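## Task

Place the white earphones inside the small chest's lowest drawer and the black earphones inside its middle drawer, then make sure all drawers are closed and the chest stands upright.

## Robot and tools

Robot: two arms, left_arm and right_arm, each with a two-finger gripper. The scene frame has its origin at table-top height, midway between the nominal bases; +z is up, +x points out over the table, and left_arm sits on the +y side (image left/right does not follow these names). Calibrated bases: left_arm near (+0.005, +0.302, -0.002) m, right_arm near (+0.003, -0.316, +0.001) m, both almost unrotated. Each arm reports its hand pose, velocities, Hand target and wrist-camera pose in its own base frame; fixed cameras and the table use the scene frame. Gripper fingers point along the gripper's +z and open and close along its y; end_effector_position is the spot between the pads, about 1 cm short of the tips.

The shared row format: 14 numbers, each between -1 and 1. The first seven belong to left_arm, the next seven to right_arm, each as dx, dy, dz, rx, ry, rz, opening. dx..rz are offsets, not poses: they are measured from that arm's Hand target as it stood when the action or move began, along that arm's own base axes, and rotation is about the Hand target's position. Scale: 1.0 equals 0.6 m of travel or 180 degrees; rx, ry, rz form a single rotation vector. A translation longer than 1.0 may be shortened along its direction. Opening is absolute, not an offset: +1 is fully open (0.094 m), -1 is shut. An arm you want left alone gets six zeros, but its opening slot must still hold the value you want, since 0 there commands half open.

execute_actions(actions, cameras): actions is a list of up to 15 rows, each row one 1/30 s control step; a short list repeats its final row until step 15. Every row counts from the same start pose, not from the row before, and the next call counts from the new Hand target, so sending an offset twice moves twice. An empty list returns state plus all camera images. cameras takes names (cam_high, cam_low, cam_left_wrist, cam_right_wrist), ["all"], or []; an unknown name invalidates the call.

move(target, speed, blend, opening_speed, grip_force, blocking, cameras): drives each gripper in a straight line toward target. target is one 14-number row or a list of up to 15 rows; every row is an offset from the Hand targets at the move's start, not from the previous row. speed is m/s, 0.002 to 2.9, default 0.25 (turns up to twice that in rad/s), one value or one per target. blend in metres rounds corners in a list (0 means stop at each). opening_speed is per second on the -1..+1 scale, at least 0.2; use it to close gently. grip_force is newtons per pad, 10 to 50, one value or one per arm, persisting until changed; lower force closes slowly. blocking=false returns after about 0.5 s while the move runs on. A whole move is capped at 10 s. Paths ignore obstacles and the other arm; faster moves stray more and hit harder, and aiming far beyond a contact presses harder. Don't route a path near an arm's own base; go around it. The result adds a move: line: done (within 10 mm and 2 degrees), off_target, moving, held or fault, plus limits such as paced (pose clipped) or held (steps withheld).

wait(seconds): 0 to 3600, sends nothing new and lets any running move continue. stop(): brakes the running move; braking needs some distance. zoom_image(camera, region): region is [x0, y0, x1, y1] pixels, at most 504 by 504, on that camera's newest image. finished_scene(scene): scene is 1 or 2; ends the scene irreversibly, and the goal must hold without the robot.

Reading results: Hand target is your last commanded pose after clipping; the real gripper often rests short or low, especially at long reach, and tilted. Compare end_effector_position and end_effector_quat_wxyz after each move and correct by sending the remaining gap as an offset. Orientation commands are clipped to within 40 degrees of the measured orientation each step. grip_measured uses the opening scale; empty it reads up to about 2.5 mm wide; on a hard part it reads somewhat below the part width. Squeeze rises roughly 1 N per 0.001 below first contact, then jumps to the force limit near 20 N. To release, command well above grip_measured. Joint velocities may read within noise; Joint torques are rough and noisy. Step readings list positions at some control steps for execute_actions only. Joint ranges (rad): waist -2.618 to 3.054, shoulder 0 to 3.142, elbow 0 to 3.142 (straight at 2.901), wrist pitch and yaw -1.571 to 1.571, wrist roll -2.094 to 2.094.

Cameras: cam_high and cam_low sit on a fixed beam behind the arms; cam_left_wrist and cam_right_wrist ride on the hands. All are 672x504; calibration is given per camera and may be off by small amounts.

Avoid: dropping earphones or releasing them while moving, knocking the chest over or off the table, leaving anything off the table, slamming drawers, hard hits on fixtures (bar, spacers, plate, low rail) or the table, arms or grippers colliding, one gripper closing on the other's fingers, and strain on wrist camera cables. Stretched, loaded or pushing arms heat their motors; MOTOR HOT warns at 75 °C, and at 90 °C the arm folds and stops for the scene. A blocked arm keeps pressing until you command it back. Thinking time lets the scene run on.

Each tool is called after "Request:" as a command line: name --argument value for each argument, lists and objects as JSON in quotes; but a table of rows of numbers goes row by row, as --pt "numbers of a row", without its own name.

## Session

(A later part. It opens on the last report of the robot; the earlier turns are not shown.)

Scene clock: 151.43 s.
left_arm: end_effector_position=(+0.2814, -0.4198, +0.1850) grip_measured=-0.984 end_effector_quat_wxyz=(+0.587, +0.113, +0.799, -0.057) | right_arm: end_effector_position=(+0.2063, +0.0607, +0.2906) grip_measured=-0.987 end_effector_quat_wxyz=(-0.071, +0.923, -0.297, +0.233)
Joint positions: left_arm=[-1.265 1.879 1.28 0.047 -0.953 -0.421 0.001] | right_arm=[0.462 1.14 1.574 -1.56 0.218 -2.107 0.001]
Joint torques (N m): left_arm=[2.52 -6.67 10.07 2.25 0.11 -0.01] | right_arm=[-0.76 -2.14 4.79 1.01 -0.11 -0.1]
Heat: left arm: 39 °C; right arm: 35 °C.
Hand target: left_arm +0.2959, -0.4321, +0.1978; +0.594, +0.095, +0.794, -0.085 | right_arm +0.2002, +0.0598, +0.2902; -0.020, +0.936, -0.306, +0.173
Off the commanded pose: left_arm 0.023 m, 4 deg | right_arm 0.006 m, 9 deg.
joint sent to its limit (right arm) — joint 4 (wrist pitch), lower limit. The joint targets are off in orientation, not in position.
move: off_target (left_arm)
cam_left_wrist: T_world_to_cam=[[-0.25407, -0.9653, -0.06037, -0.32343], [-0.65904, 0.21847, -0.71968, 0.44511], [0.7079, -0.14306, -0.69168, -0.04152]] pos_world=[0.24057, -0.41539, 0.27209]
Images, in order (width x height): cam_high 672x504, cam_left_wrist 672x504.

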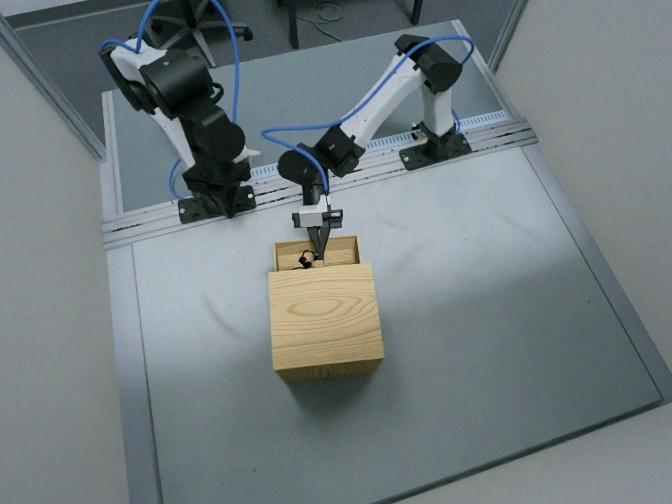

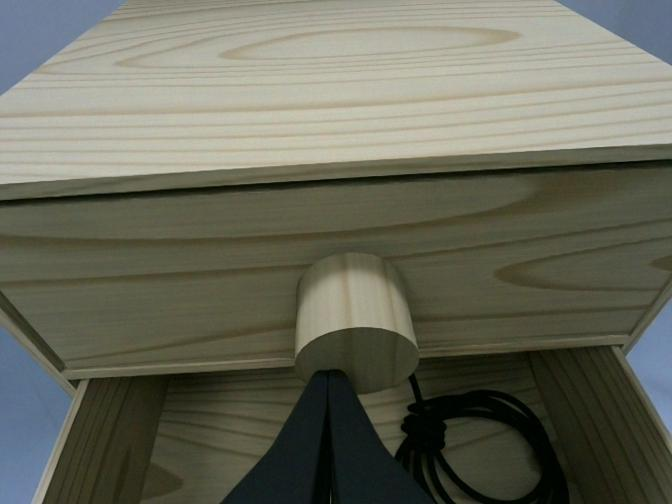

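Request:
zoom_image --camera "cam_high" --region '[265, 225, 375, 285]'

Request:
move --target '[-0.195,0.07,0.06,0,0,0,-0.99,0,0,0,0,0,0,-0.99]' --speed 0.2 --cameras '["cam_left_wrist","cam_high"]'

Scaled by 4.582 from the camera's image (finer frame: 960x720).

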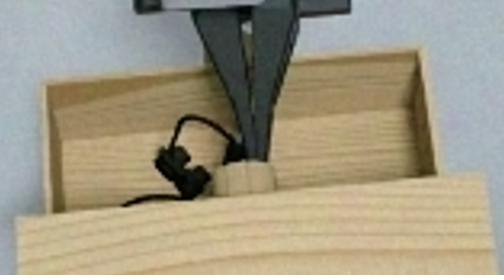

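Scene clock: 153.80 s.
left_arm: end_effector_position=(+0.1802, -0.3904, +0.2142) grip_measured=-0.984 end_effector_quat_wxyz=(+0.586, +0.114, +0.799, -0.068) | right_arm: end_effector_position=(+0.2063, +0.0607, +0.2906) grip_measured=-0.987 end_effector_quat_wxyz=(-0.071, +0.923, -0.297, +0.233)
Joint positions: left_arm=[-1.514 1.689 1.227 -0.338 -1.134 -0.724 0.001] | right_arm=[0.462 1.14 1.574 -1.56 0.218 -2.107 0.001]
Joint torques (N m): left_arm=[-0.28 -8.61 8.4 1.35 -0.57 -0.21] | right_arm=[-0.73 -2.11 4.82 1 -0.11 -0.1]
Heat: left arm: 39 °C; right arm: 35 °C.
Hand target: left_arm +0.1789, -0.3900, +0.2337; +0.594, +0.095, +0.794, -0.085 | right_arm +0.2002, +0.0598, +0.2902; -0.020, +0.936, -0.306, +0.173
Off the commanded pose: left_arm 0.020 m, 3 deg | right_arm 0.006 m, 9 deg.
joint sent to its limit (right arm) — joint 4 (wrist pitch), lower limit. The joint targets are off in orientation, not in position.
move: off_target (left_arm)
cam_left_wrist: T_world_to_cam=[[-0.26803, -0.96239, -0.04439, -0.31883], [-0.65888, 0.21673, -0.72035, 0.39237], [0.70288, -0.16382, -0.69219, 0.04741]] pos_world=[0.13975, -0.38411, 0.3013]
Images, in order (width x height): cam_high 672x504, cam_left_wrist 672x504.

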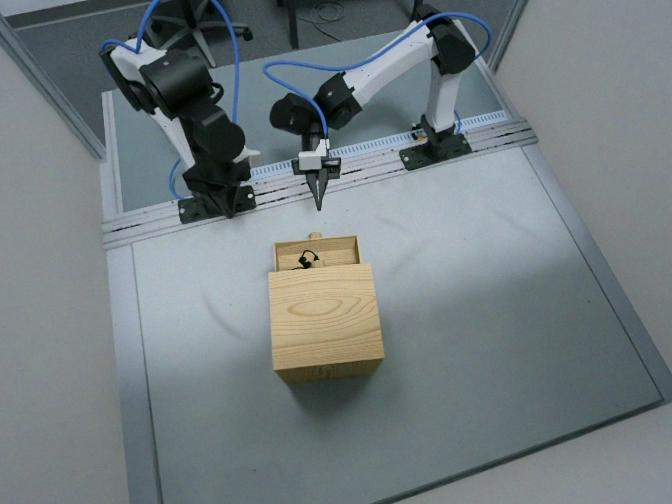

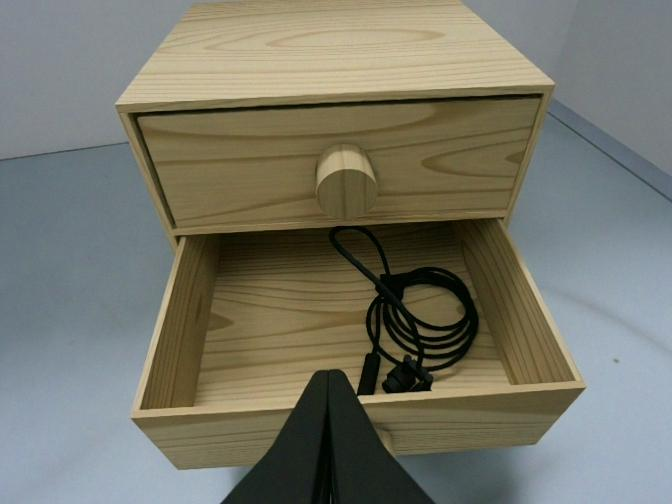

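Request:
move --pt "-0.024 -0.008 -0.181 0 0 0 -0.99 0 0 0 0 0 0 -0.99" --pt "0.185 -0.073 -0.186 0 0 0 -0.99 0 0 0 0 0 0 -0.99" --speed '[0.2,0.07]' --blend '[0.005,0]' --cameras '["cam_left_wrist","cam_high","cam_low"]'

Scene clock: 157.83 s.
left_arm: end_effector_position=(+0.2813, -0.4198, +0.1127) grip_measured=-0.984 end_effector_quat_wxyz=(+0.589, +0.106, +0.799, -0.061) | right_arm: end_effector_position=(+0.2063, +0.0607, +0.2906) grip_measured=-0.987 end_effector_quat_wxyz=(-0.071, +0.923, -0.297, +0.233)
Joint positions: left_arm=[-1.266 2.011 1.139 0.325 -0.958 -0.434 0.001] | right_arm=[0.462 1.14 1.574 -1.56 0.218 -2.107 0.001]
Joint torques (N m): left_arm=[1.28 -7.02 9.46 2.09 0.01 -0.03] | right_arm=[-0.68 -2.17 4.79 1.01 -0.11 -0.1]
Heat: left arm: 39 °C; right arm: 35 °C.
Hand target: left_arm +0.2900, -0.4338, +0.1222; +0.594, +0.095, +0.794, -0.085 | right_arm +0.2002, +0.0598, +0.2902; -0.020, +0.936, -0.306, +0.173
Off the commanded pose: left_arm 0.019 m, 3 deg | right_arm 0.006 m, 9 deg.
joint sent to its limit (right arm) — joint 4 (wrist pitch), lower limit. The joint targets are off in orientation, not in position.
move: off_target (left_arm)
cam_left_wrist: T_world_to_cam=[[-0.24776, -0.96774, -0.0458, -0.33224], [-0.65985, 0.20317, -0.72341, 0.38718], [0.70937, -0.14901, -0.6889, -0.09474]] pos_world=[0.24037, -0.4143, 0.1996]
Images, in order (width x height): cam_high 672x504, cam_low 672x504, cam_left_wrist 672x504.

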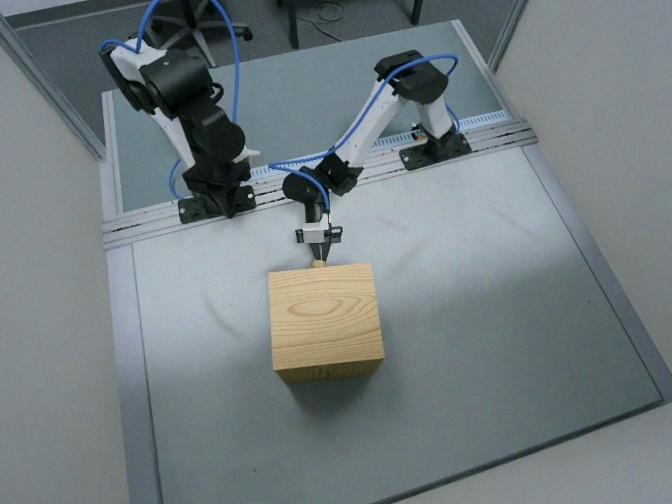

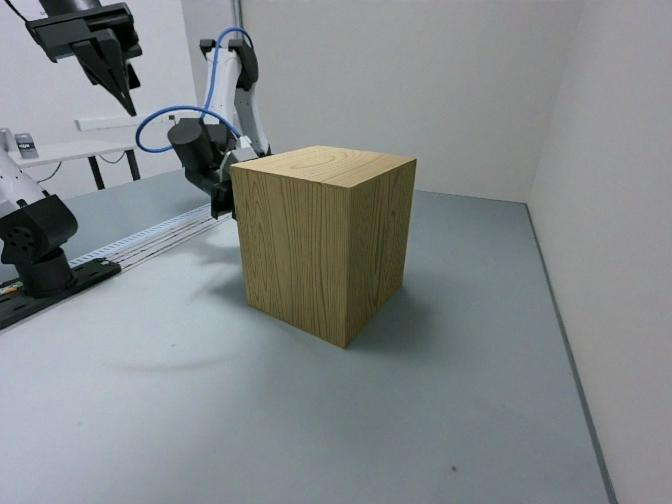

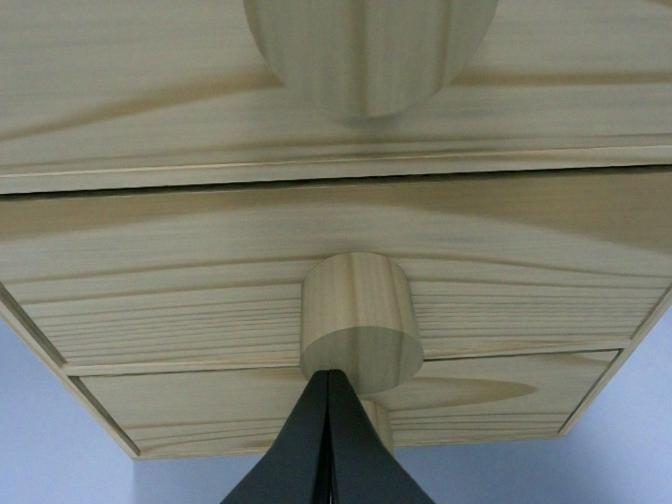

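Request:
move --target '[0.017,-0.0045,0,0,0,0,-0.99,0,0,0,0,0,0,-0.99]' --speed 0.05 --cameras '["cam_left_wrist"]'

Request:
move --target '[-0.2,0.07,0.06,0,0,0,-0.99,0,0,0,0,0,0,-0.99]' --speed 0.25 --cameras '["all"]'

Scene clock: 158.87 s.
left_arm: end_effector_position=(+0.2851, -0.4244, +0.1126) grip_measured=-0.984 end_effector_quat_wxyz=(+0.589, +0.111, +0.798, -0.059) | right_arm: end_effector_position=(+0.2063, +0.0607, +0.2906) grip_measured=-0.987 end_effector_quat_wxyz=(-0.071, +0.923, -0.297, +0.233)
Joint positions: left_arm=[-1.26 2.028 1.162 0.325 -0.95 -0.416 0.001] | right_arm=[0.462 1.14 1.574 -1.56 0.218 -2.107 0.001]
Joint torques (N m): left_arm=[2.67 -7.2 9.33 2.17 0.12 -0.01] | right_arm=[-0.72 -2.13 4.81 1.02 -0.12 -0.1]
Heat: left arm: 39 °C; right arm: 35 °C.
Hand target: left_arm +0.3002, -0.4364, +0.1220; +0.594, +0.095, +0.794, -0.085 | right_arm +0.2002, +0.0598, +0.2902; -0.020, +0.936, -0.306, +0.173
Off the commanded pose: left_arm 0.022 m, 4 deg | right_arm 0.006 m, 9 deg.
joint sent to its limit (right arm) — joint 4 (wrist pitch), lower limit. The joint targets are off in orientation, not in position.
move: off_target (left_arm)
cam_left_wrist: T_world_to_cam=[[-0.25313, -0.96587, -0.05492, -0.33237], [-0.65712, 0.21333, -0.72297, 0.39402], [0.71001, -0.14692, -0.68869, -0.09745]] pos_world=[0.24397, -0.4194, 0.1995]

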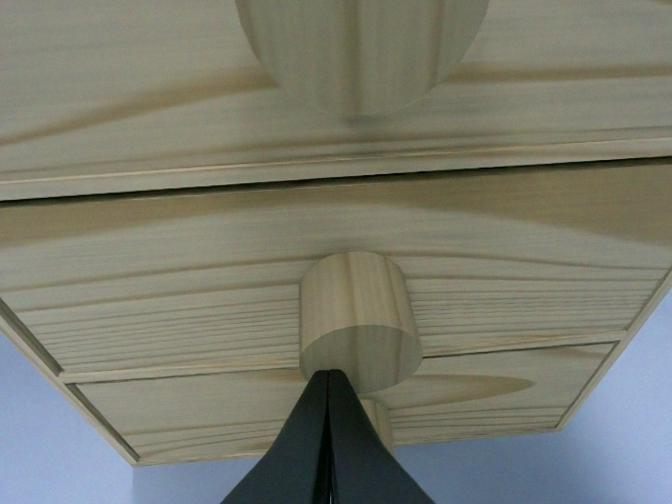

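Scene clock: 160.87 s.
left_arm: end_effector_position=(+0.1815, -0.3936, +0.1386) grip_measured=-0.984 end_effector_quat_wxyz=(+0.586, +0.114, +0.799, -0.068) | right_arm: end_effector_position=(+0.2063, +0.0607, +0.2906) grip_measured=-0.987 end_effector_quat_wxyz=(-0.071, +0.923, -0.297, +0.233)
Joint positions: left_arm=[-1.511 1.807 1.044 -0.033 -1.132 -0.72 0.001] | right_arm=[0.462 1.14 1.574 -1.56 0.218 -2.107 0.001]
Joint torques (N m): left_arm=[-0.21 -9.76 7.19 1.37 -0.6 -0.2] | right_arm=[-0.75 -2.17 4.79 1.01 -0.12 -0.1]
Heat: left arm: 39 °C; right arm: 35 °C.
Hand target: left_arm +0.1802, -0.3945, +0.1581; +0.594, +0.095, +0.794, -0.085 | right_arm +0.2002, +0.0598, +0.2902; -0.020, +0.936, -0.306, +0.173
Off the commanded pose: left_arm 0.020 m, 3 deg | right_arm 0.006 m, 9 deg.
joint sent to its limit (right arm) — joint 4 (wrist pitch), lower limit. The joint targets are off in orientation, not in position.
move: off_target (left_arm)
cam_left_wrist: T_world_to_cam=[[-0.26745, -0.96254, -0.04445, -0.32504], [-0.65881, 0.21633, -0.72054, 0.33934], [0.70317, -0.16342, -0.69199, -0.00629]] pos_world=[0.14105, -0.38731, 0.2257]
cam_right_wrist: T_world_to_cam=[[0.52528, 0.80256, 0.28279, -0.2407], [0.44292, -0.54164, 0.71446, -0.22559], [0.72657, -0.25004, -0.63999, 0.14221]] pos_world=[0.12303, 0.10655, 0.32026]

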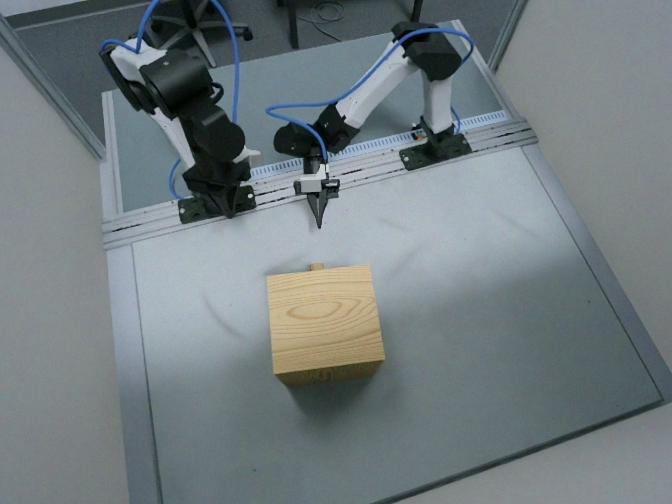

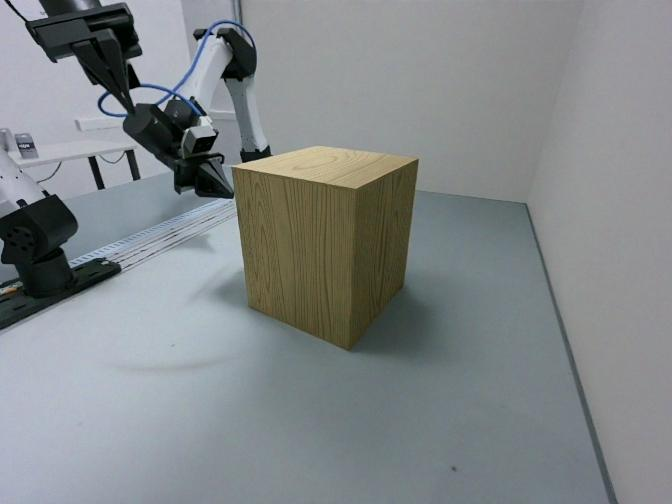

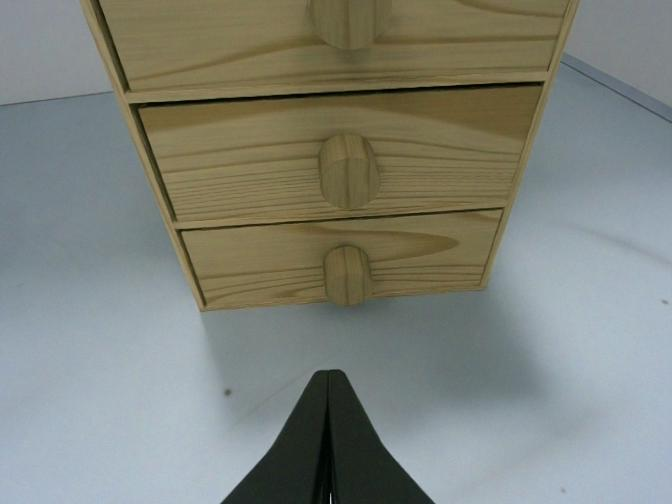

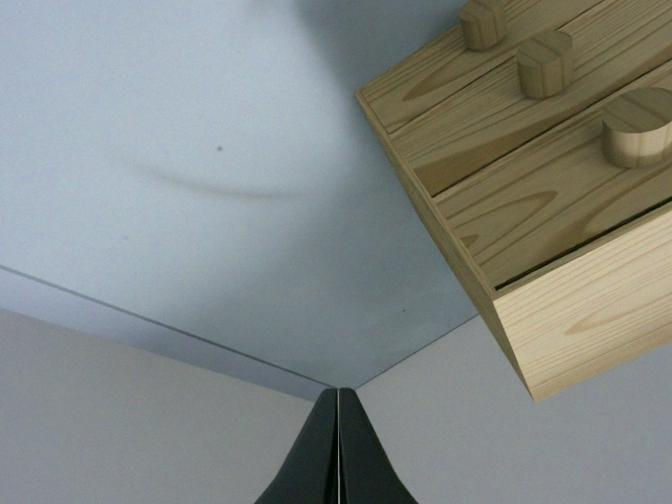

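Request:
zoom_image --camera "cam_right_wrist" --region '[340, 0, 672, 330]'

Scaled by 1.518 from the camera's image (finer frame: 960x720).

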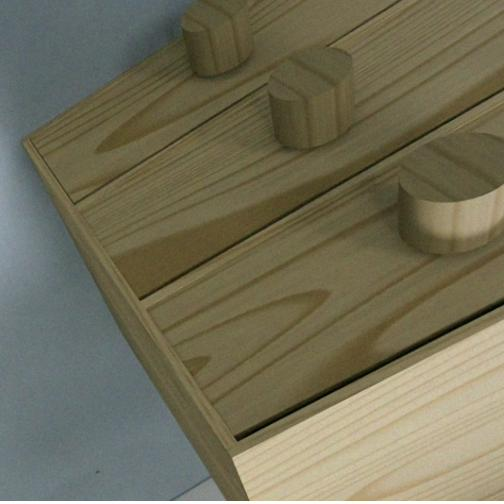

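All the drawers sit flush, so I'm ending this scene.

Request:
finished_scene --scene 1

The scene is finished: the task was done.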